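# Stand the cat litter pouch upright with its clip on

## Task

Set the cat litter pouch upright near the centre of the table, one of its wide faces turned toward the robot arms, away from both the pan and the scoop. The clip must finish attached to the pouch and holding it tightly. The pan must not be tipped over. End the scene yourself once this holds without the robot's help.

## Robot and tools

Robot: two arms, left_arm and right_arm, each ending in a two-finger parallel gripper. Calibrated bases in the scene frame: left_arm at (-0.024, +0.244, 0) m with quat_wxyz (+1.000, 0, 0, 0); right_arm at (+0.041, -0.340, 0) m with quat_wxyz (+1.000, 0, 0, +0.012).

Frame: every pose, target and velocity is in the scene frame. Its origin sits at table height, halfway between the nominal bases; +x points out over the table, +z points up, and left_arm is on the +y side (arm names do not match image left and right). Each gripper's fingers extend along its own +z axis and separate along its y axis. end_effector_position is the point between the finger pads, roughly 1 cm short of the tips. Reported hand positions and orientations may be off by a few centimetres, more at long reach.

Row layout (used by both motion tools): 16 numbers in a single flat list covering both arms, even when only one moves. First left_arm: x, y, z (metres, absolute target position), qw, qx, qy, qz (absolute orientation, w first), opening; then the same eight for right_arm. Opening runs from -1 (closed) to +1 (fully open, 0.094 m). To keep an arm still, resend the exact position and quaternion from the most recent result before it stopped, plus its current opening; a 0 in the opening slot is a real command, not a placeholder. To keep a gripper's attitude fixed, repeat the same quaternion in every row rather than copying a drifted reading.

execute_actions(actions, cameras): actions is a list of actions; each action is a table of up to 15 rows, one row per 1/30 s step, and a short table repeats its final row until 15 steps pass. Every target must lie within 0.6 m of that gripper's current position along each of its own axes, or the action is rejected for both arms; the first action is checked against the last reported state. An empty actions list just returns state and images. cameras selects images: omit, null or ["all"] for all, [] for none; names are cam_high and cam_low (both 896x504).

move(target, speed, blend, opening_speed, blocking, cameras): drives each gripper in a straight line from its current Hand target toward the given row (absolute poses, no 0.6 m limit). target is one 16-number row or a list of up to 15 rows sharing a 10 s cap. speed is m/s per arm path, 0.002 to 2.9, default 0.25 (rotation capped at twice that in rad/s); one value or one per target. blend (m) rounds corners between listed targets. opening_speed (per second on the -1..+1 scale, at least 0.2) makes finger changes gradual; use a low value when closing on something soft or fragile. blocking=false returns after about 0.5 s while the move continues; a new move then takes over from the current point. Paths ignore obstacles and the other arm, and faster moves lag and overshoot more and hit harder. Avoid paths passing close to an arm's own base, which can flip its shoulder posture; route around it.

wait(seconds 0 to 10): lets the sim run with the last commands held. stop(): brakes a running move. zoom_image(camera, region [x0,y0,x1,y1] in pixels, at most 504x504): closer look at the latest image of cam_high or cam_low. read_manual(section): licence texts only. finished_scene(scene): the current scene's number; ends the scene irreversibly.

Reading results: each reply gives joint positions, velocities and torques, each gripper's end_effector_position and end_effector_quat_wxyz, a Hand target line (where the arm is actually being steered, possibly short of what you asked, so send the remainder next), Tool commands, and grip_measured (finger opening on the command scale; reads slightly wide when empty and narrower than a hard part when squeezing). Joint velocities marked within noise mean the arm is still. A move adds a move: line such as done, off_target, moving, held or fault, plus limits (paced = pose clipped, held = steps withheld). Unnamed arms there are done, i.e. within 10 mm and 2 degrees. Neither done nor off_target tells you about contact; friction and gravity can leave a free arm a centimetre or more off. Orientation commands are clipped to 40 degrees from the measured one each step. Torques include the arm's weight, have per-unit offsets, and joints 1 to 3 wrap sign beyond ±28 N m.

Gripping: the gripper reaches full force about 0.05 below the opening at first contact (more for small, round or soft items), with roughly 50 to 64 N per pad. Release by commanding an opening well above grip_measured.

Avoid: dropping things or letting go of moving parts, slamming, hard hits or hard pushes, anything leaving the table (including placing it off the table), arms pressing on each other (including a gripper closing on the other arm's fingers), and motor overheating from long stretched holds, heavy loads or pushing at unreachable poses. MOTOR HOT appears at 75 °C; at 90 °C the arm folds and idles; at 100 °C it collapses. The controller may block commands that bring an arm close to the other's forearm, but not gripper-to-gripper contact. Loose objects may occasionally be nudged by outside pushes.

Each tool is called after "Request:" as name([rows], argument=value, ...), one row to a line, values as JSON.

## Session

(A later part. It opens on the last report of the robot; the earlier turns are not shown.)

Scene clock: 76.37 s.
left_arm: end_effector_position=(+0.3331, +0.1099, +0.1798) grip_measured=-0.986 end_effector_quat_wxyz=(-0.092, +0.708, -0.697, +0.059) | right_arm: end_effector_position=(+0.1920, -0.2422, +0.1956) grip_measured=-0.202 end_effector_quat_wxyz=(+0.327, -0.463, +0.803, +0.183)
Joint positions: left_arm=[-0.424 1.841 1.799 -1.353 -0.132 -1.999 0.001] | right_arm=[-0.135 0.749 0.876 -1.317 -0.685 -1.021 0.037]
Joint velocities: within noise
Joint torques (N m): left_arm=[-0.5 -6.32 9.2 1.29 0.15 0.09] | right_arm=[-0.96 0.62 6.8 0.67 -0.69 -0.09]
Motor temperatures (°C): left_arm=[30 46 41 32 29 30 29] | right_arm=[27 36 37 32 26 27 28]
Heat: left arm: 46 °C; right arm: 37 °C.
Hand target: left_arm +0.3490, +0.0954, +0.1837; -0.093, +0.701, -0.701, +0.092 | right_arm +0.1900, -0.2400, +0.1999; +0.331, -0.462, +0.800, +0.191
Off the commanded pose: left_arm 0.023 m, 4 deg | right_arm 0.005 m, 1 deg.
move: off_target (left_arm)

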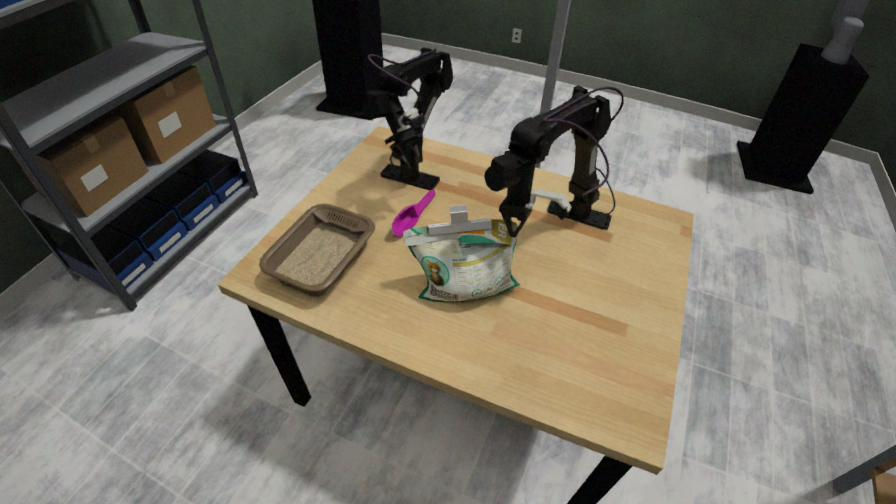

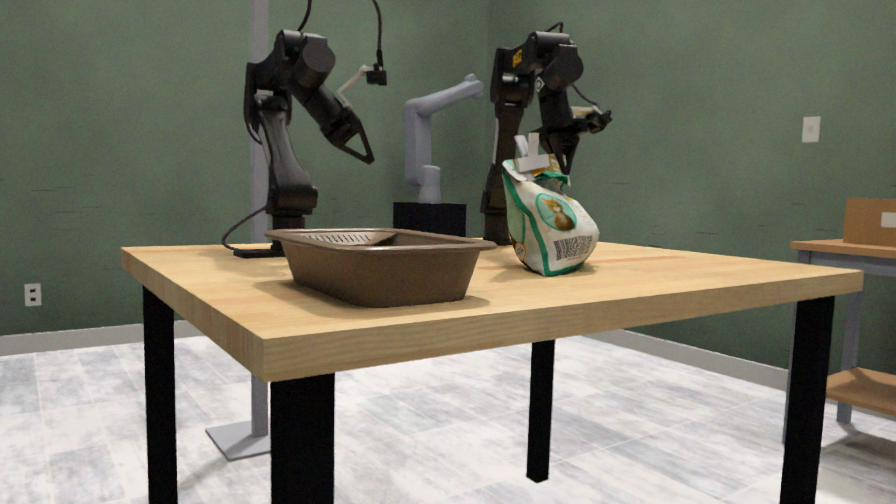

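Request:
move([
  [0.349,0.0954,0.183,0.0923,-0.7010,0.7010,-0.0923,-1, 0.33,-0.22,0.28,0.038,0.534,0.839,0.097,-0.2],
  [0.349,0.0954,0.183,0.0923,-0.7010,0.7010,-0.0923,-1, 0.423,-0.10,0.26,0.038,0.534,0.839,0.097,-0.2],
], speed=0.35)

Request:
zoom_image(camera="cam_high", region=[360, 160, 600, 340])

Request:
zoom_image(camera="cam_low", region=[430, 90, 650, 290])

Scene clock: 81.63 s.
left_arm: end_effector_position=(+0.3331, +0.1099, +0.1798) grip_measured=-0.986 end_effector_quat_wxyz=(-0.093, +0.708, -0.698, +0.059) | right_arm: end_effector_position=(+0.4224, -0.0961, +0.2559) grip_measured=-0.202 end_effector_quat_wxyz=(+0.065, +0.525, +0.830, +0.176)
Joint positions: left_arm=[-0.424 1.841 1.799 -1.353 -0.132 -1.997 0.001] | right_arm=[0.528 2.092 2.438 -1.541 -0.037 1.687 0.037]
Joint velocities: within noise
Joint torques (N m): left_arm=[-0.51 -6.8 9.06 1.33 0.17 0.14] | right_arm=[-0.14 -10.02 7.49 0.64 0.13 -0.09]
Motor temperatures (°C): left_arm=[30 43 42 33 29 30 29] | right_arm=[27 36 37 32 26 27 28]
Heat: left arm: 43 °C; right arm: 37 °C.
Hand target: left_arm +0.3480, +0.0958, +0.1837; -0.093, +0.701, -0.701, +0.092 | right_arm +0.4227, -0.1001, +0.2596; +0.073, +0.528, +0.828, +0.172
Off the commanded pose: left_arm 0.022 m, 4 deg | right_arm 0.006 m, 10 deg.
joint sent to its limit (right arm) — joint 4 (wrist pitch), lower limit. The joint targets are off in orientation, not in position.
move: off_target (left_arm, right_arm)

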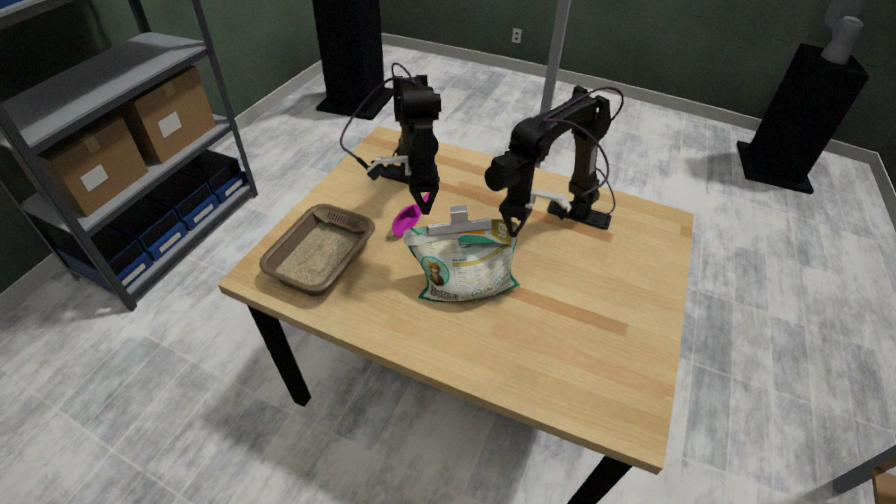

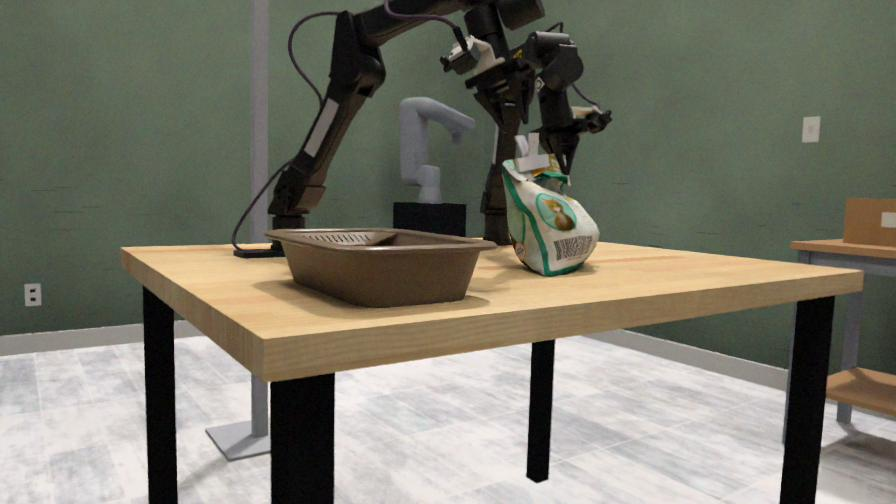

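Scaled by 2.100.

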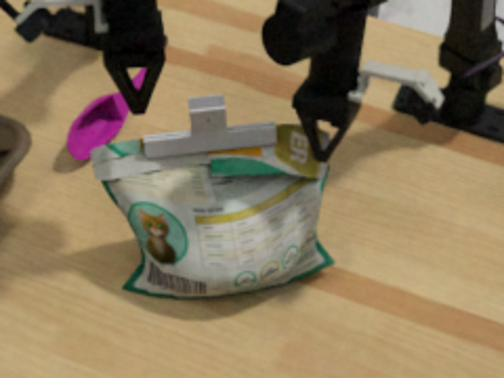

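Scaled by 2.291.

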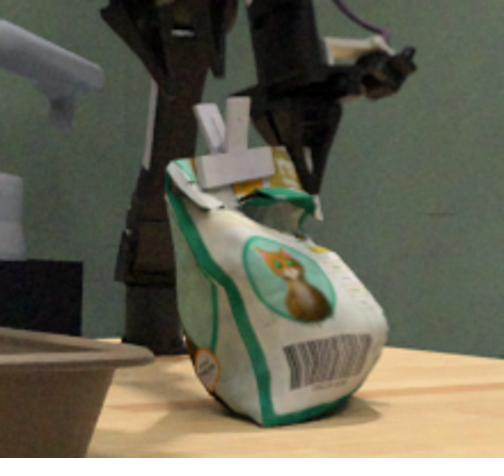

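Request:
move([
  [0.349,0.0954,0.183,0.0923,-0.7010,0.7010,-0.0923,-1, 0.44,-0.114,0.23,0.07,0.527,0.829,0.174,-0.2],
], speed=0.12)

Request:
zoom_image(camera="cam_high", region=[360, 180, 480, 270])

Request:
zoom_image(camera="cam_low", region=[450, 90, 600, 215])

Scene clock: 83.10 s.
left_arm: end_effector_position=(+0.3331, +0.1099, +0.1798) grip_measured=-0.986 end_effector_quat_wxyz=(-0.093, +0.708, -0.698, +0.059) | right_arm: end_effector_position=(+0.4432, -0.1102, +0.2235) grip_measured=-0.202 end_effector_quat_wxyz=(+0.065, +0.530, +0.828, +0.169)
Joint positions: left_arm=[-0.424 1.841 1.799 -1.353 -0.132 -1.997 0.001] | right_arm=[0.474 2.068 2.257 -1.398 -0.048 1.646 0.037]
Joint velocities: within noise
Joint torques (N m): left_arm=[-0.57 -6.87 8.72 1.31 0.17 0.1] | right_arm=[-0.44 -12.68 4.45 0.84 -0.04 -0.13]
Motor temperatures (°C): left_arm=[30 42 42 33 29 30 29] | right_arm=[27 37 37 32 26 27 28]
Heat: left arm: 42 °C; right arm: 37 °C.
Hand target: left_arm +0.3480, +0.0958, +0.1837; -0.093, +0.701, -0.701, +0.092 | right_arm +0.4400, -0.1139, +0.2298; +0.070, +0.527, +0.829, +0.173
Off the commanded pose: left_arm 0.022 m, 4 deg | right_arm 0.008 m, 1 deg.
move: off_target (left_arm)

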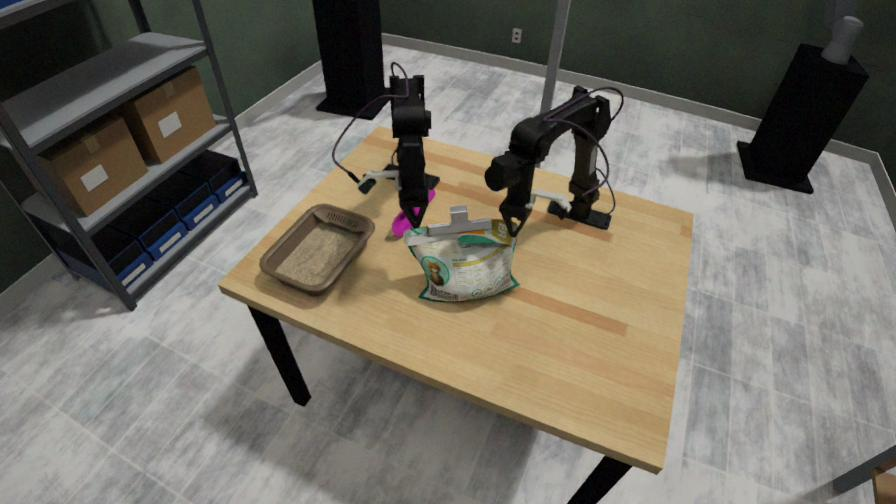

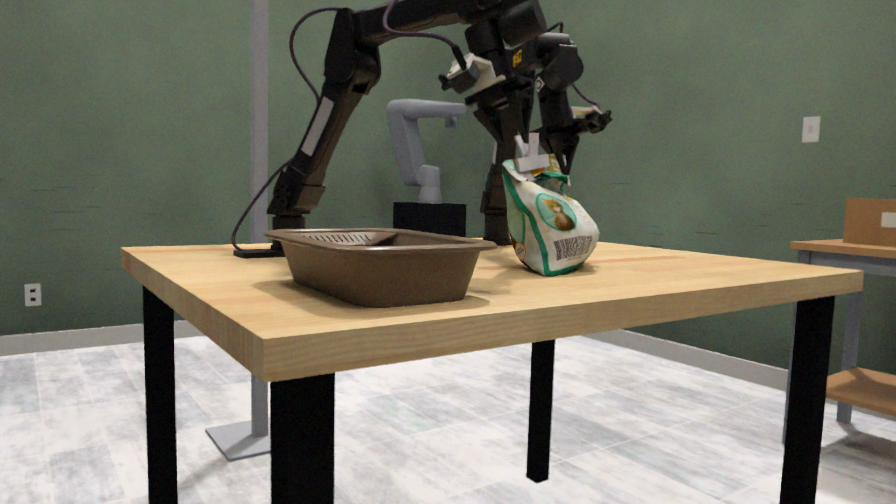

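Scaled by 4.200.

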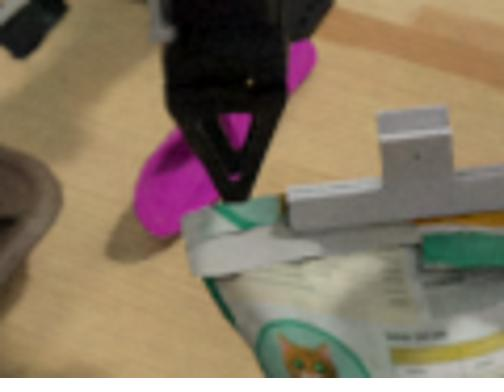

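Scaled by 3.360.

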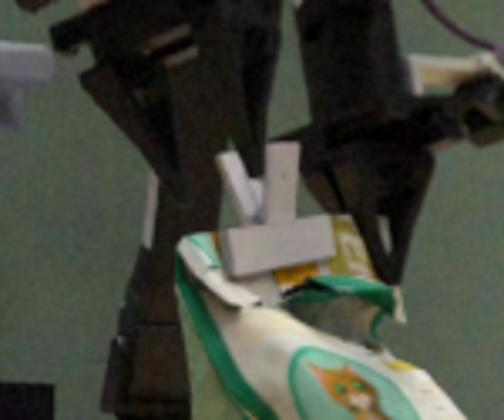

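Request:
move([
  [0.349,0.0954,0.183,0.0923,-0.7010,0.7010,-0.0923,-1, 0.438,-0.114,0.21,0.07,0.527,0.829,0.174,0.3],
  [0.349,0.0954,0.183,0.0923,-0.7010,0.7010,-0.0923,-1, 0.438,-0.114,0.187,0.06,0.529,0.83,0.165,0.3],
], speed=0.08)

Request:
zoom_image(camera="cam_high", region=[360, 180, 480, 270])

Request:
zoom_image(camera="cam_low", region=[450, 90, 600, 215])

Scene clock: 84.67 s.
left_arm: end_effector_position=(+0.3331, +0.1099, +0.1798) grip_measured=-0.986 end_effector_quat_wxyz=(-0.093, +0.708, -0.698, +0.059) | right_arm: end_effector_position=(+0.4410, -0.1096, +0.1791) grip_measured=+0.298 end_effector_quat_wxyz=(+0.055, +0.531, +0.830, +0.159)
Joint positions: left_arm=[-0.424 1.841 1.799 -1.353 -0.132 -1.997 0.001] | right_arm=[0.474 2.021 2.009 -1.227 -0.057 1.645 0.061]
Joint velocities: within noise
Joint torques (N m): left_arm=[-0.38 -6.94 9.01 1.3 0.2 0.11] | right_arm=[-0.34 -13.12 4.77 0.77 -0.08 -0.11]
Motor temperatures (°C): left_arm=[30 41 42 33 29 30 29] | right_arm=[27 38 37 32 26 27 28]
Heat: left arm: 42 °C; right arm: 38 °C.
Hand target: left_arm +0.3480, +0.0958, +0.1837; -0.093, +0.701, -0.701, +0.092 | right_arm +0.4380, -0.1139, +0.1869; +0.060, +0.529, +0.830, +0.165
Off the commanded pose: left_arm 0.022 m, 4 deg | right_arm 0.010 m, 1 deg.
move: off_target (left_arm)

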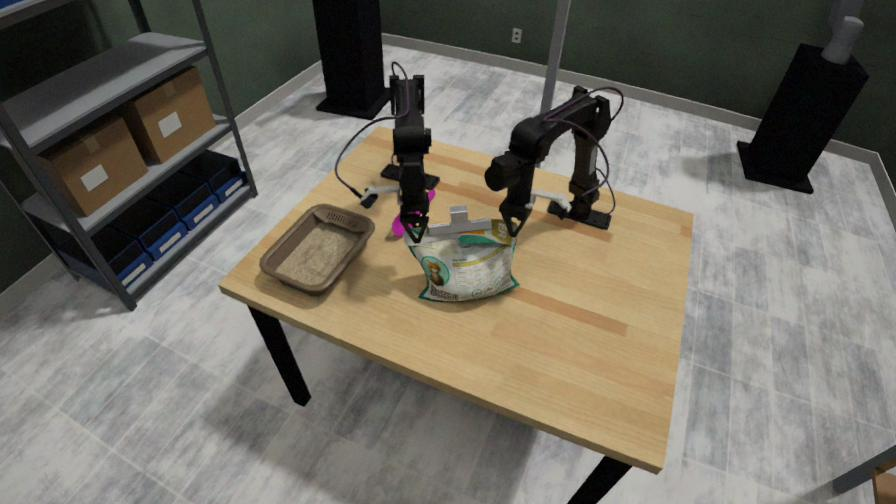

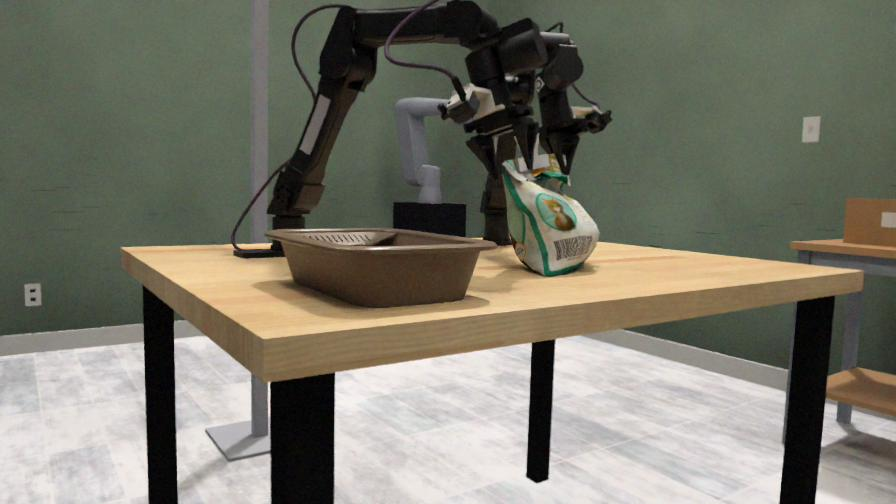

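Scaled by 4.200.

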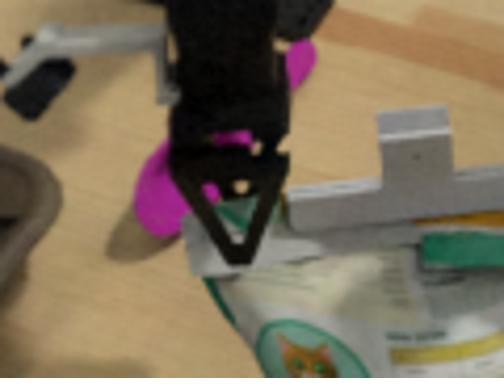

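Scaled by 3.360.

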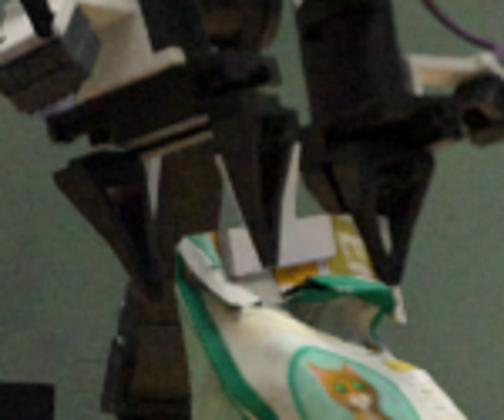

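Request:
move([
  [0.349,0.0954,0.183,0.0923,-0.7010,0.7010,-0.0923,-1, 0.438,-0.114,0.179,0.06,0.529,0.83,0.165,0.3],
  [0.349,0.0954,0.183,0.0923,-0.7010,0.7010,-0.0923,-1, 0.438,-0.114,0.179,0.06,0.529,0.83,0.165,-1],
], speed=0.08, opening_speed=0.5)

Request:
zoom_image(camera="cam_high", region=[360, 180, 540, 310])

Request:
zoom_image(camera="cam_low", region=[450, 90, 600, 215])

Scene clock: 88.70 s.
left_arm: end_effector_position=(+0.3321, +0.1098, +0.1796) grip_measured=-0.986 end_effector_quat_wxyz=(-0.091, +0.707, -0.699, +0.057) | right_arm: end_effector_position=(+0.4417, -0.1081, +0.1712) grip_measured=-0.981 end_effector_quat_wxyz=(+0.053, +0.530, +0.830, +0.162)
Joint positions: left_arm=[-0.424 1.841 1.799 -1.357 -0.13 -1.995 0.001] | right_arm=[0.474 2.014 1.966 -1.185 -0.063 1.645 0.001]
Joint velocities: within noise
Joint torques (N m): left_arm=[-0.55 -6.78 8.76 1.32 0.18 0.05] | right_arm=[-0.54 -13.09 4.78 0.75 -0.02 -0.11]
Motor temperatures (°C): left_arm=[30 40 42 33 29 30 29] | right_arm=[27 39 37 32 26 27 28]
Heat: left arm: 42 °C; right arm: 39 °C.
Hand target: left_arm +0.3480, +0.0958, +0.1837; -0.092, +0.701, -0.701, +0.092 | right_arm +0.4380, -0.1138, +0.1788; +0.060, +0.529, +0.830, +0.165
Off the commanded pose: left_arm 0.023 m, 4 deg | right_arm 0.010 m, 1 deg.
move: off_target (left_arm)

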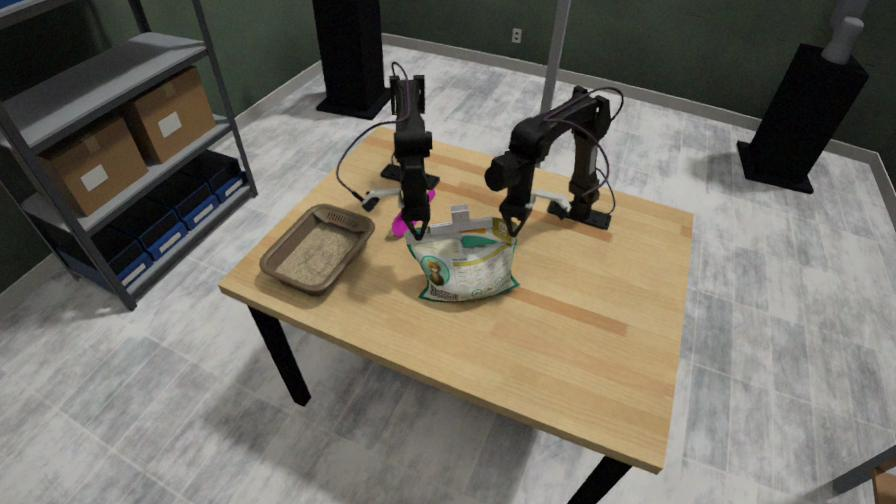

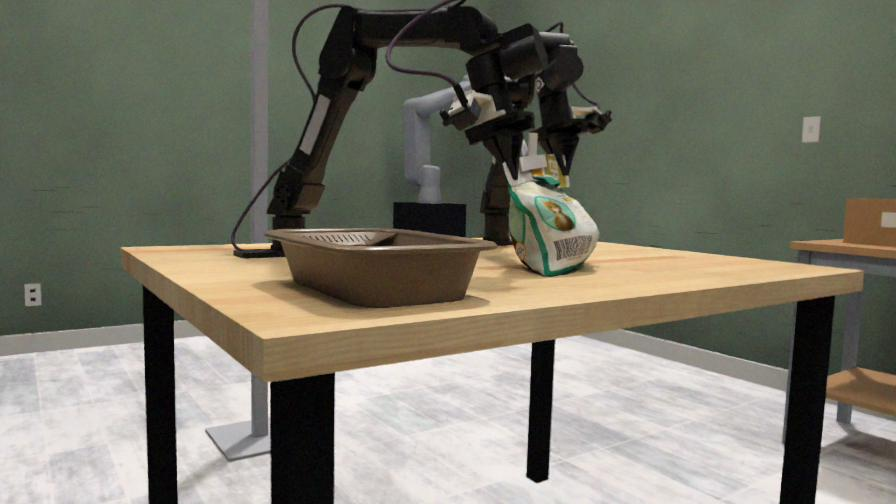

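Scaled by 2.800.

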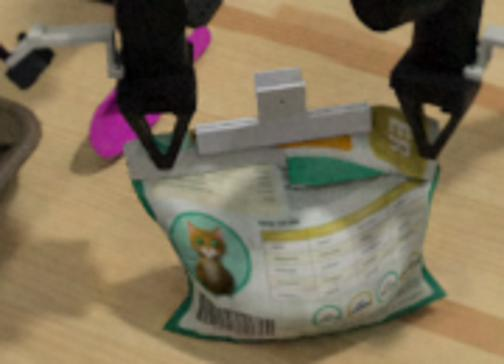

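Scaled by 3.360.

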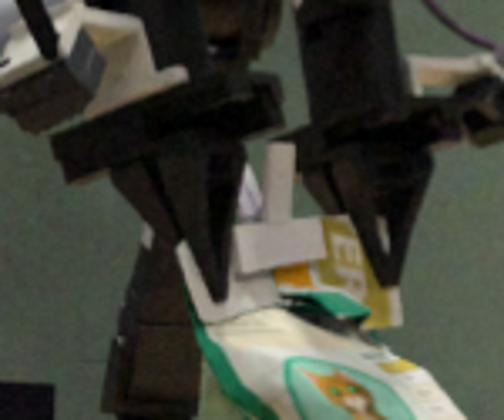

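Request:
move([
  [0.345,0.102,0.225,0.0857,-0.6504,0.7482,-0.0985,-1, 0.438,-0.114,0.222,0.06,0.529,0.83,0.165,-1],
], speed=0.08)

Request:
zoom_image(camera="cam_low", region=[430, 90, 650, 290])

Scene clock: 91.00 s.
left_arm: end_effector_position=(+0.3343, +0.1049, +0.2072) grip_measured=-0.986 end_effector_quat_wxyz=(+0.069, -0.655, +0.749, -0.068) | right_arm: end_effector_position=(+0.4252, -0.1219, +0.2015) grip_measured=-0.981 end_effector_quat_wxyz=(+0.043, +0.537, +0.833, +0.126)
Joint positions: left_arm=[-0.404 1.879 1.966 -1.474 -0.066 -1.834 0.001] | right_arm=[0.471 2.046 2.162 -1.424 -0.047 1.645 0.001]
Joint velocities: within noise
Joint torques (N m): left_arm=[0.42 -8.87 10.36 0.9 -0.07 0.11] | right_arm=[-0.17 -10.7 10.24 0.9 -0.18 -0.12]
Motor temperatures (°C): left_arm=[30 40 43 33 29 30 29] | right_arm=[27 40 37 32 26 27 28]
Heat: left arm: 43 °C; right arm: 40 °C.
Hand target: left_arm +0.3442, +0.1024, +0.2250; +0.086, -0.650, +0.748, -0.099 | right_arm +0.4370, -0.1147, +0.2223; +0.060, +0.529, +0.830, +0.165
Off the commanded pose: left_arm 0.021 m, 4 deg | right_arm 0.025 m, 5 deg.
move: off_target (left_arm, right_arm)

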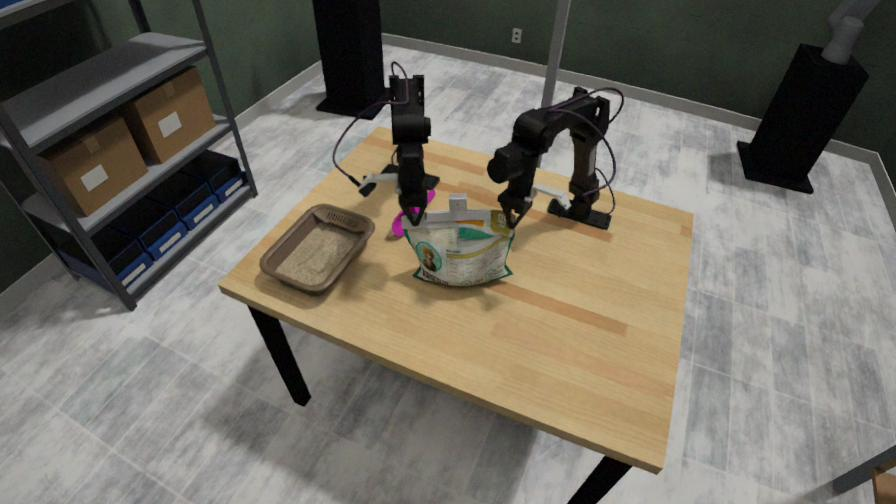

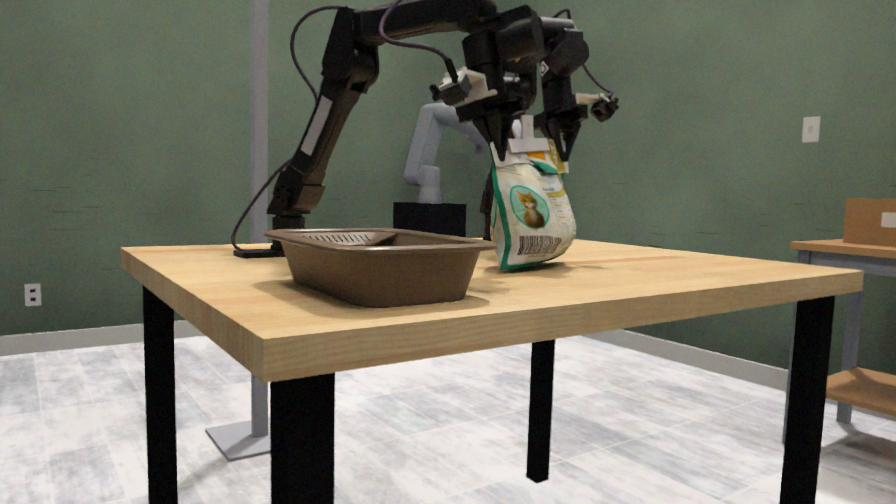

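Scaled by 2.291.

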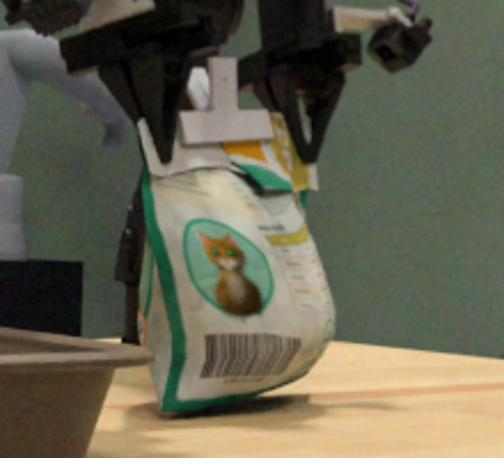

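Request:
move([
  [0.32,0.115,0.235,0.0857,-0.6504,0.7482,-0.0985,-1, 0.365,-0.115,0.235,0.043,0.555,0.825,0.12,-1],
  [0.295,0.130,0.235,0.0857,-0.6504,0.7482,-0.0985,-1, 0.297,-0.108,0.235,0.025,0.570,0.815,0.102,-1],
], speed=0.1, blend=0.03)

Request:
zoom_image(camera="cam_low", region=[430, 90, 650, 290])

Request:
zoom_image(camera="cam_high", region=[360, 160, 600, 320])

Scene clock: 93.47 s.
left_arm: end_effector_position=(+0.2919, +0.1305, +0.2191) grip_measured=-0.986 end_effector_quat_wxyz=(+0.069, -0.654, +0.750, -0.065) | right_arm: end_effector_position=(+0.3000, -0.1110, +0.2166) grip_measured=-0.981 end_effector_quat_wxyz=(+0.020, +0.575, +0.815, +0.065)
Joint positions: left_arm=[-0.381 1.698 1.792 -1.487 -0.063 -1.81 0.001] | right_arm=[0.701 1.781 1.888 -1.543 0.01 1.953 0.001]
Joint velocities: within noise
Joint torques (N m): left_arm=[0.18 -10.14 6.27 1.08 -0.1 0.07] | right_arm=[0.87 -11.89 5.42 0.6 -0.1 -0.05]
Motor temperatures (°C): left_arm=[30 41 42 33 29 30 29] | right_arm=[27 41 37 32 26 27 28]
Heat: left arm: 42 °C; right arm: 41 °C.
Hand target: left_arm +0.2945, +0.1301, +0.2351; +0.086, -0.650, +0.748, -0.098 | right_arm +0.2967, -0.1083, +0.2348; +0.025, +0.570, +0.815, +0.102
Off the commanded pose: left_arm 0.016 m, 4 deg | right_arm 0.019 m, 4 deg.
move: off_target (left_arm, right_arm)

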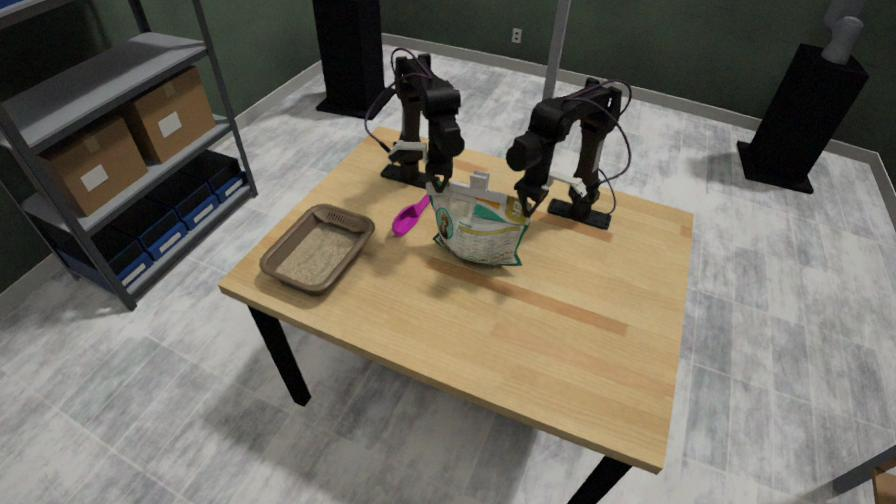

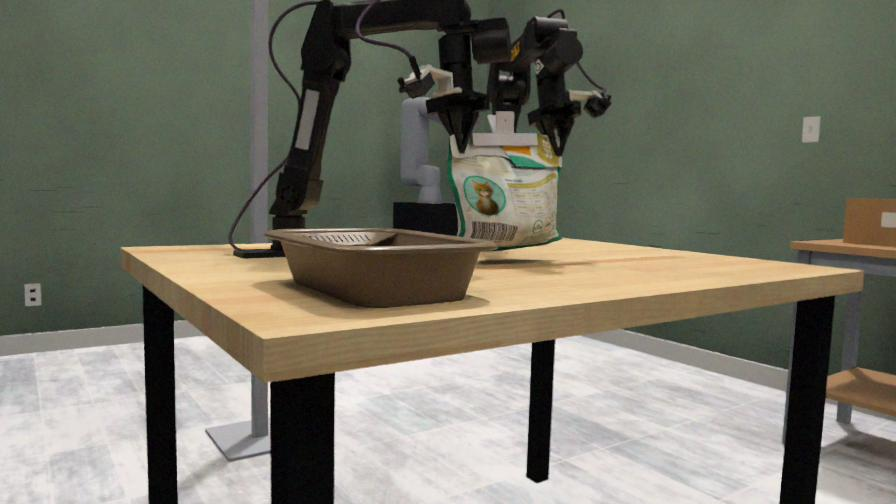

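Scaled by 2.291.

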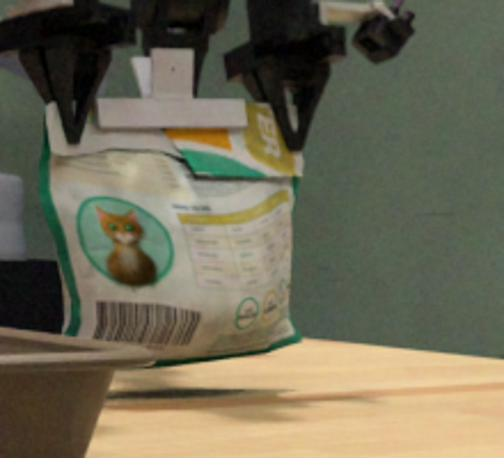

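Scaled by 2.100.

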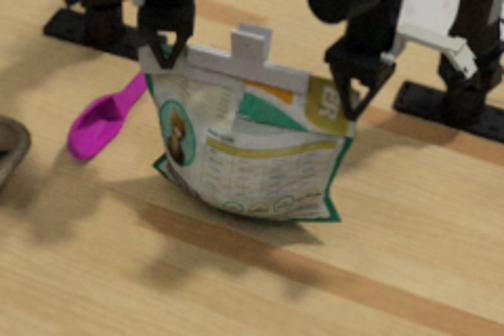

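Request:
move([
  [0.278,0.130,0.230,0.0857,-0.6504,0.7482,-0.0985,-1, 0.280,-0.108,0.23,0.025,0.570,0.815,0.102,-1],
  [0.278,0.130,0.185,0.0857,-0.6504,0.7482,-0.0985,-1, 0.280,-0.108,0.183,0.025,0.570,0.815,0.102,-1],
], speed=0.06)

Request:
zoom_image(camera="cam_low", region=[430, 90, 650, 290])

Request:
zoom_image(camera="cam_high", region=[360, 160, 600, 320])

Scene clock: 95.43 s.
left_arm: end_effector_position=(+0.2749, +0.1313, +0.1787) grip_measured=-0.986 end_effector_quat_wxyz=(+0.073, -0.652, +0.750, -0.080) | right_arm: end_effector_position=(+0.2808, -0.1089, +0.1793) grip_measured=-0.981 end_effector_quat_wxyz=(+0.020, +0.573, +0.815, +0.088)
Joint positions: left_arm=[-0.398 1.567 1.481 -1.278 -0.06 -1.822 0.001] | right_arm=[0.742 1.646 1.573 -1.317 0.006 1.991 0.001]
Joint velocities: within noise
Joint torques (N m): left_arm=[-0.35 -7.79 5.93 1.14 -0.12 0.02] | right_arm=[0.62 -8.85 4.63 0.72 0.03 0.02]
Motor temperatures (°C): left_arm=[30 41 42 33 29 30 29] | right_arm=[27 42 37 32 26 27 29]
Heat: left arm: 42 °C; right arm: 42 °C.
Hand target: left_arm +0.2779, +0.1301, +0.1851; +0.085, -0.651, +0.748, -0.098 | right_arm +0.2800, -0.1080, +0.1830; +0.025, +0.570, +0.815, +0.102
Off the commanded pose: left_arm 0.007 m, 3 deg | right_arm 0.004 m, 2 deg.
move: off_target (left_arm)

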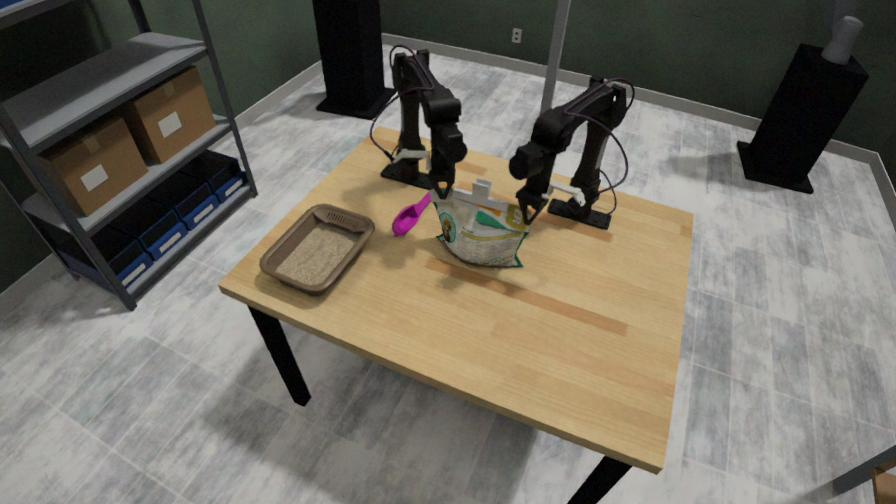

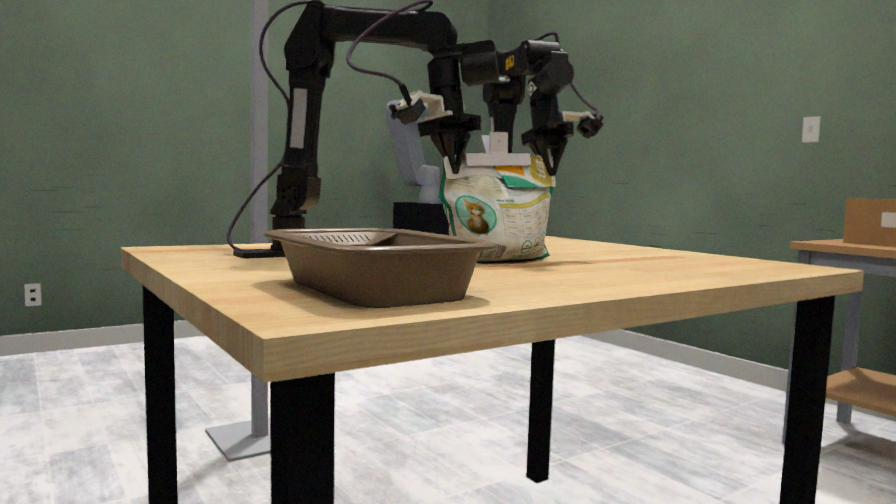

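Scaled by 2.291.

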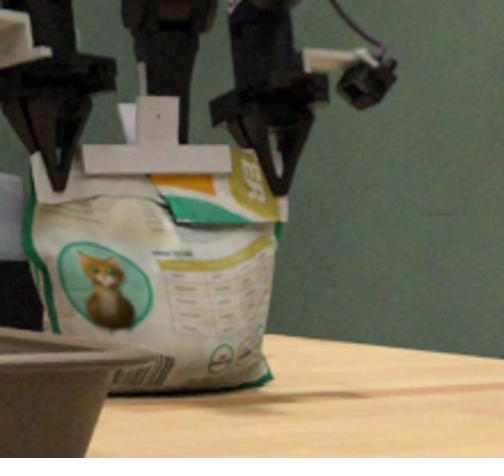

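Scaled by 2.100.

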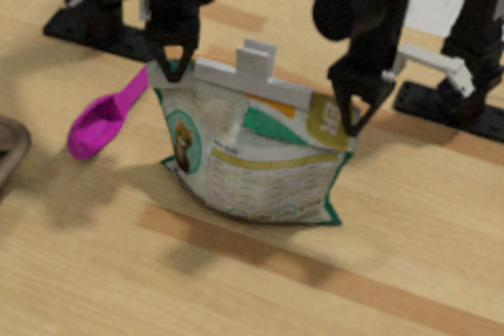

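Request:
move([
  [0.278,0.130,0.168,0.0857,-0.6504,0.7482,-0.0985,-1, 0.280,-0.108,0.166,0.025,0.570,0.815,0.102,-1],
], speed=0.05)

Request:
zoom_image(camera="cam_low", region=[430, 90, 650, 290])

Request:
zoom_image(camera="cam_high", region=[360, 160, 600, 320])

Scene clock: 96.43 s.
left_arm: end_effector_position=(+0.2796, +0.1303, +0.1674) grip_measured=-0.986 end_effector_quat_wxyz=(+0.082, -0.651, +0.748, -0.093) | right_arm: end_effector_position=(+0.2823, -0.1083, +0.1667) grip_measured=-0.981 end_effector_quat_wxyz=(+0.024, +0.572, +0.814, +0.096)
Joint positions: left_arm=[-0.398 1.549 1.411 -1.193 -0.065 -1.822 0.001] | right_arm=[0.742 1.627 1.498 -1.243 0.01 1.991 0.001]
Joint velocities: within noise
Joint torques (N m): left_arm=[-0.4 -7.05 5.52 0.93 -0.12 0.01] | right_arm=[0.55 -7.95 4.41 0.71 -0.07 0]
Motor temperatures (°C): left_arm=[30 40 42 33 29 30 29] | right_arm=[27 42 37 32 26 27 29]
Heat: left arm: 42 °C; right arm: 42 °C.
Hand target: left_arm +0.2780, +0.1300, +0.1680; +0.086, -0.650, +0.748, -0.098 | right_arm +0.2800, -0.1080, +0.1660; +0.025, +0.570, +0.815, +0.102
Off the commanded pose: left_arm 0.002 m, 1 deg | right_arm 0.002 m, 1 deg.
move: done

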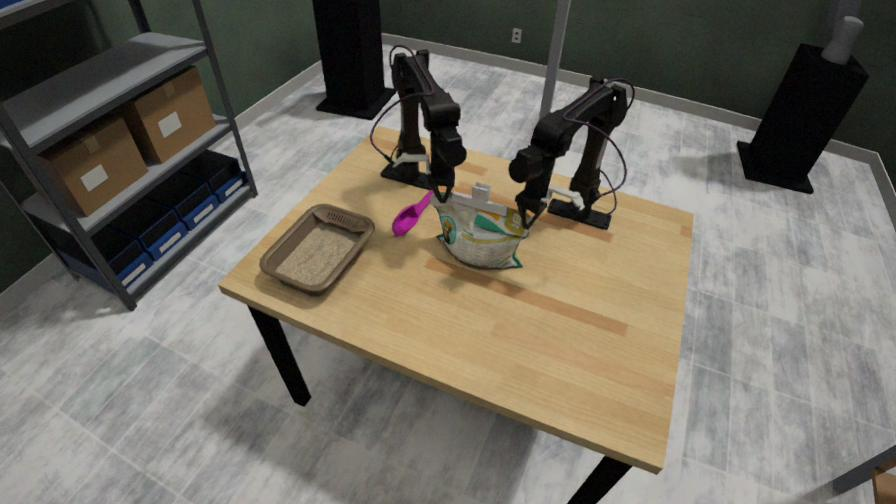

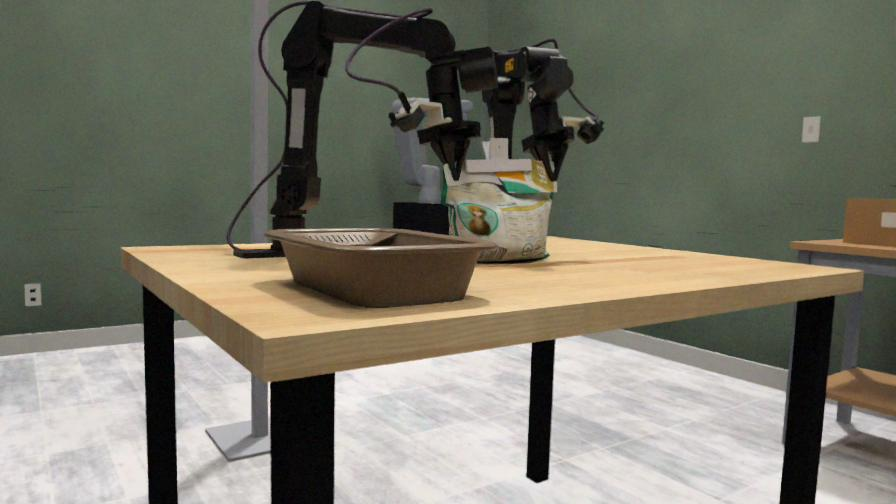

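Scaled by 2.291.

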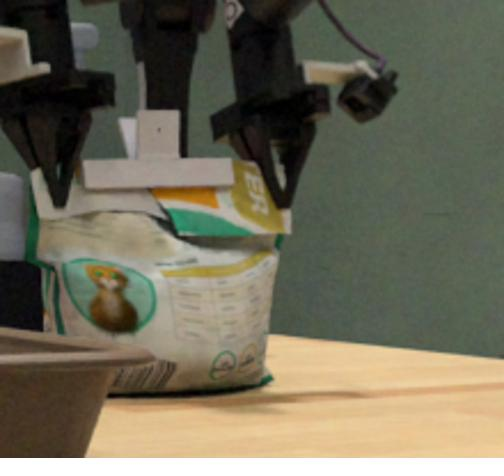

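Scaled by 2.100.

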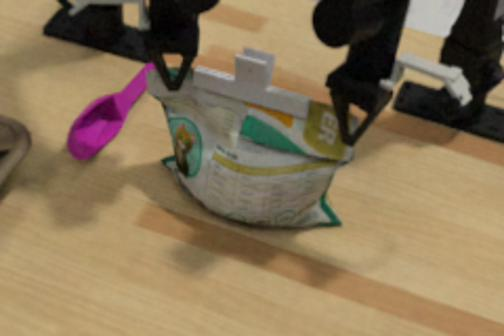

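Request:
move([
  [0.278,0.130,0.178,0.0857,-0.6504,0.7482,-0.0985,-1, 0.280,-0.108,0.176,0.025,0.570,0.815,0.102,-1],
  [0.278,0.130,0.178,0.0857,-0.6504,0.7482,-0.0985,-0.3, 0.280,-0.108,0.176,0.025,0.570,0.815,0.102,-0.3],
], speed=0.05, opening_speed=0.3)

Request:
zoom_image(camera="cam_low", region=[430, 90, 650, 290])

Request:
zoom_image(camera="cam_high", region=[360, 160, 600, 320])

Scene clock: 99.93 s.
left_arm: end_effector_position=(+0.2781, +0.1309, +0.1680) grip_measured=-0.301 end_effector_quat_wxyz=(+0.081, -0.652, +0.749, -0.090) | right_arm: end_effector_position=(+0.2814, -0.1086, +0.1666) grip_measured=-0.302 end_effector_quat_wxyz=(+0.022, +0.572, +0.814, +0.095)
Joint positions: left_arm=[-0.398 1.549 1.415 -1.203 -0.065 -1.822 0.033] | right_arm=[0.742 1.627 1.498 -1.247 0.007 1.991 0.033]
Joint velocities: within noise
Joint torques (N m): left_arm=[-0.31 -6.67 8.4 0.74 -0.06 0.05] | right_arm=[0.54 -7.86 7.92 0.37 -0.01 -0.02]
Motor temperatures (°C): left_arm=[30 39 41 33 29 30 29] | right_arm=[27 41 37 31 26 27 29]
Heat: left arm: 41 °C; right arm: 41 °C.
Hand target: left_arm +0.2779, +0.1300, +0.1779; +0.086, -0.650, +0.748, -0.099 | right_arm +0.2800, -0.1081, +0.1759; +0.025, +0.570, +0.815, +0.102
Off the commanded pose: left_arm 0.010 m, 1 deg | right_arm 0.010 m, 1 deg.
move: done

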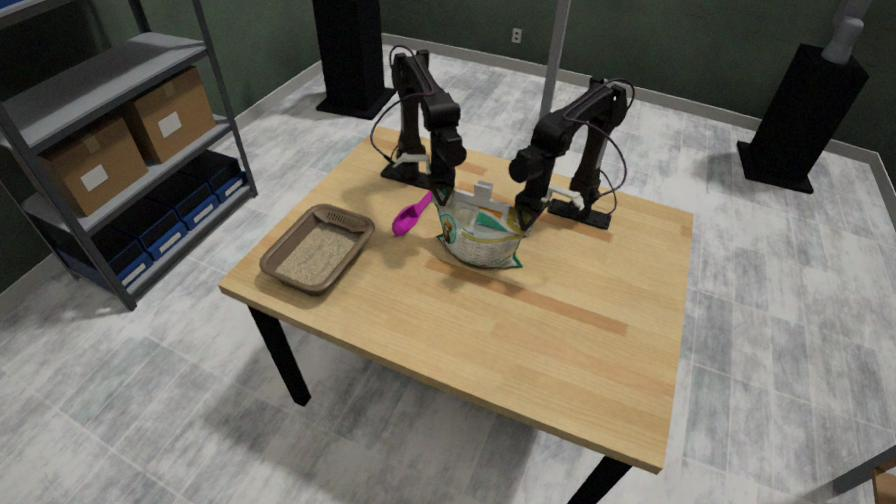

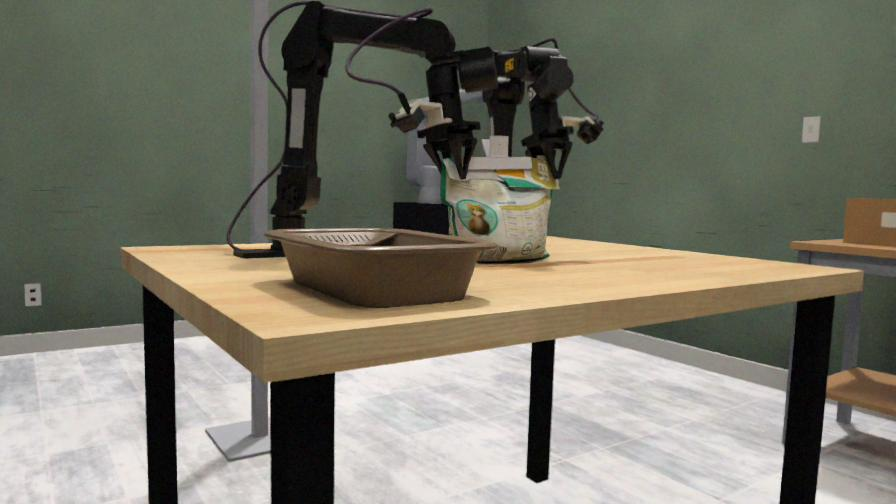

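Scaled by 2.291.

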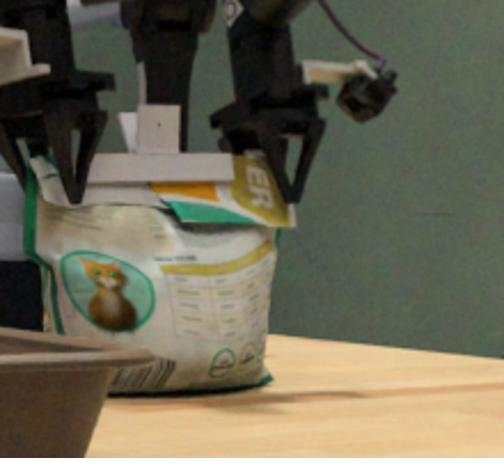

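Scaled by 2.100.

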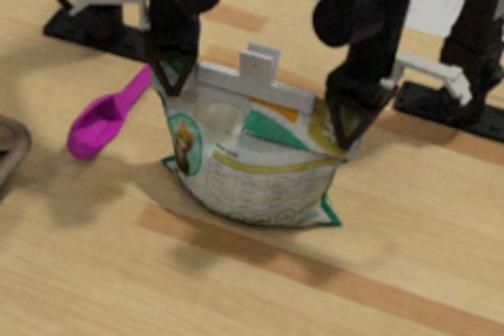

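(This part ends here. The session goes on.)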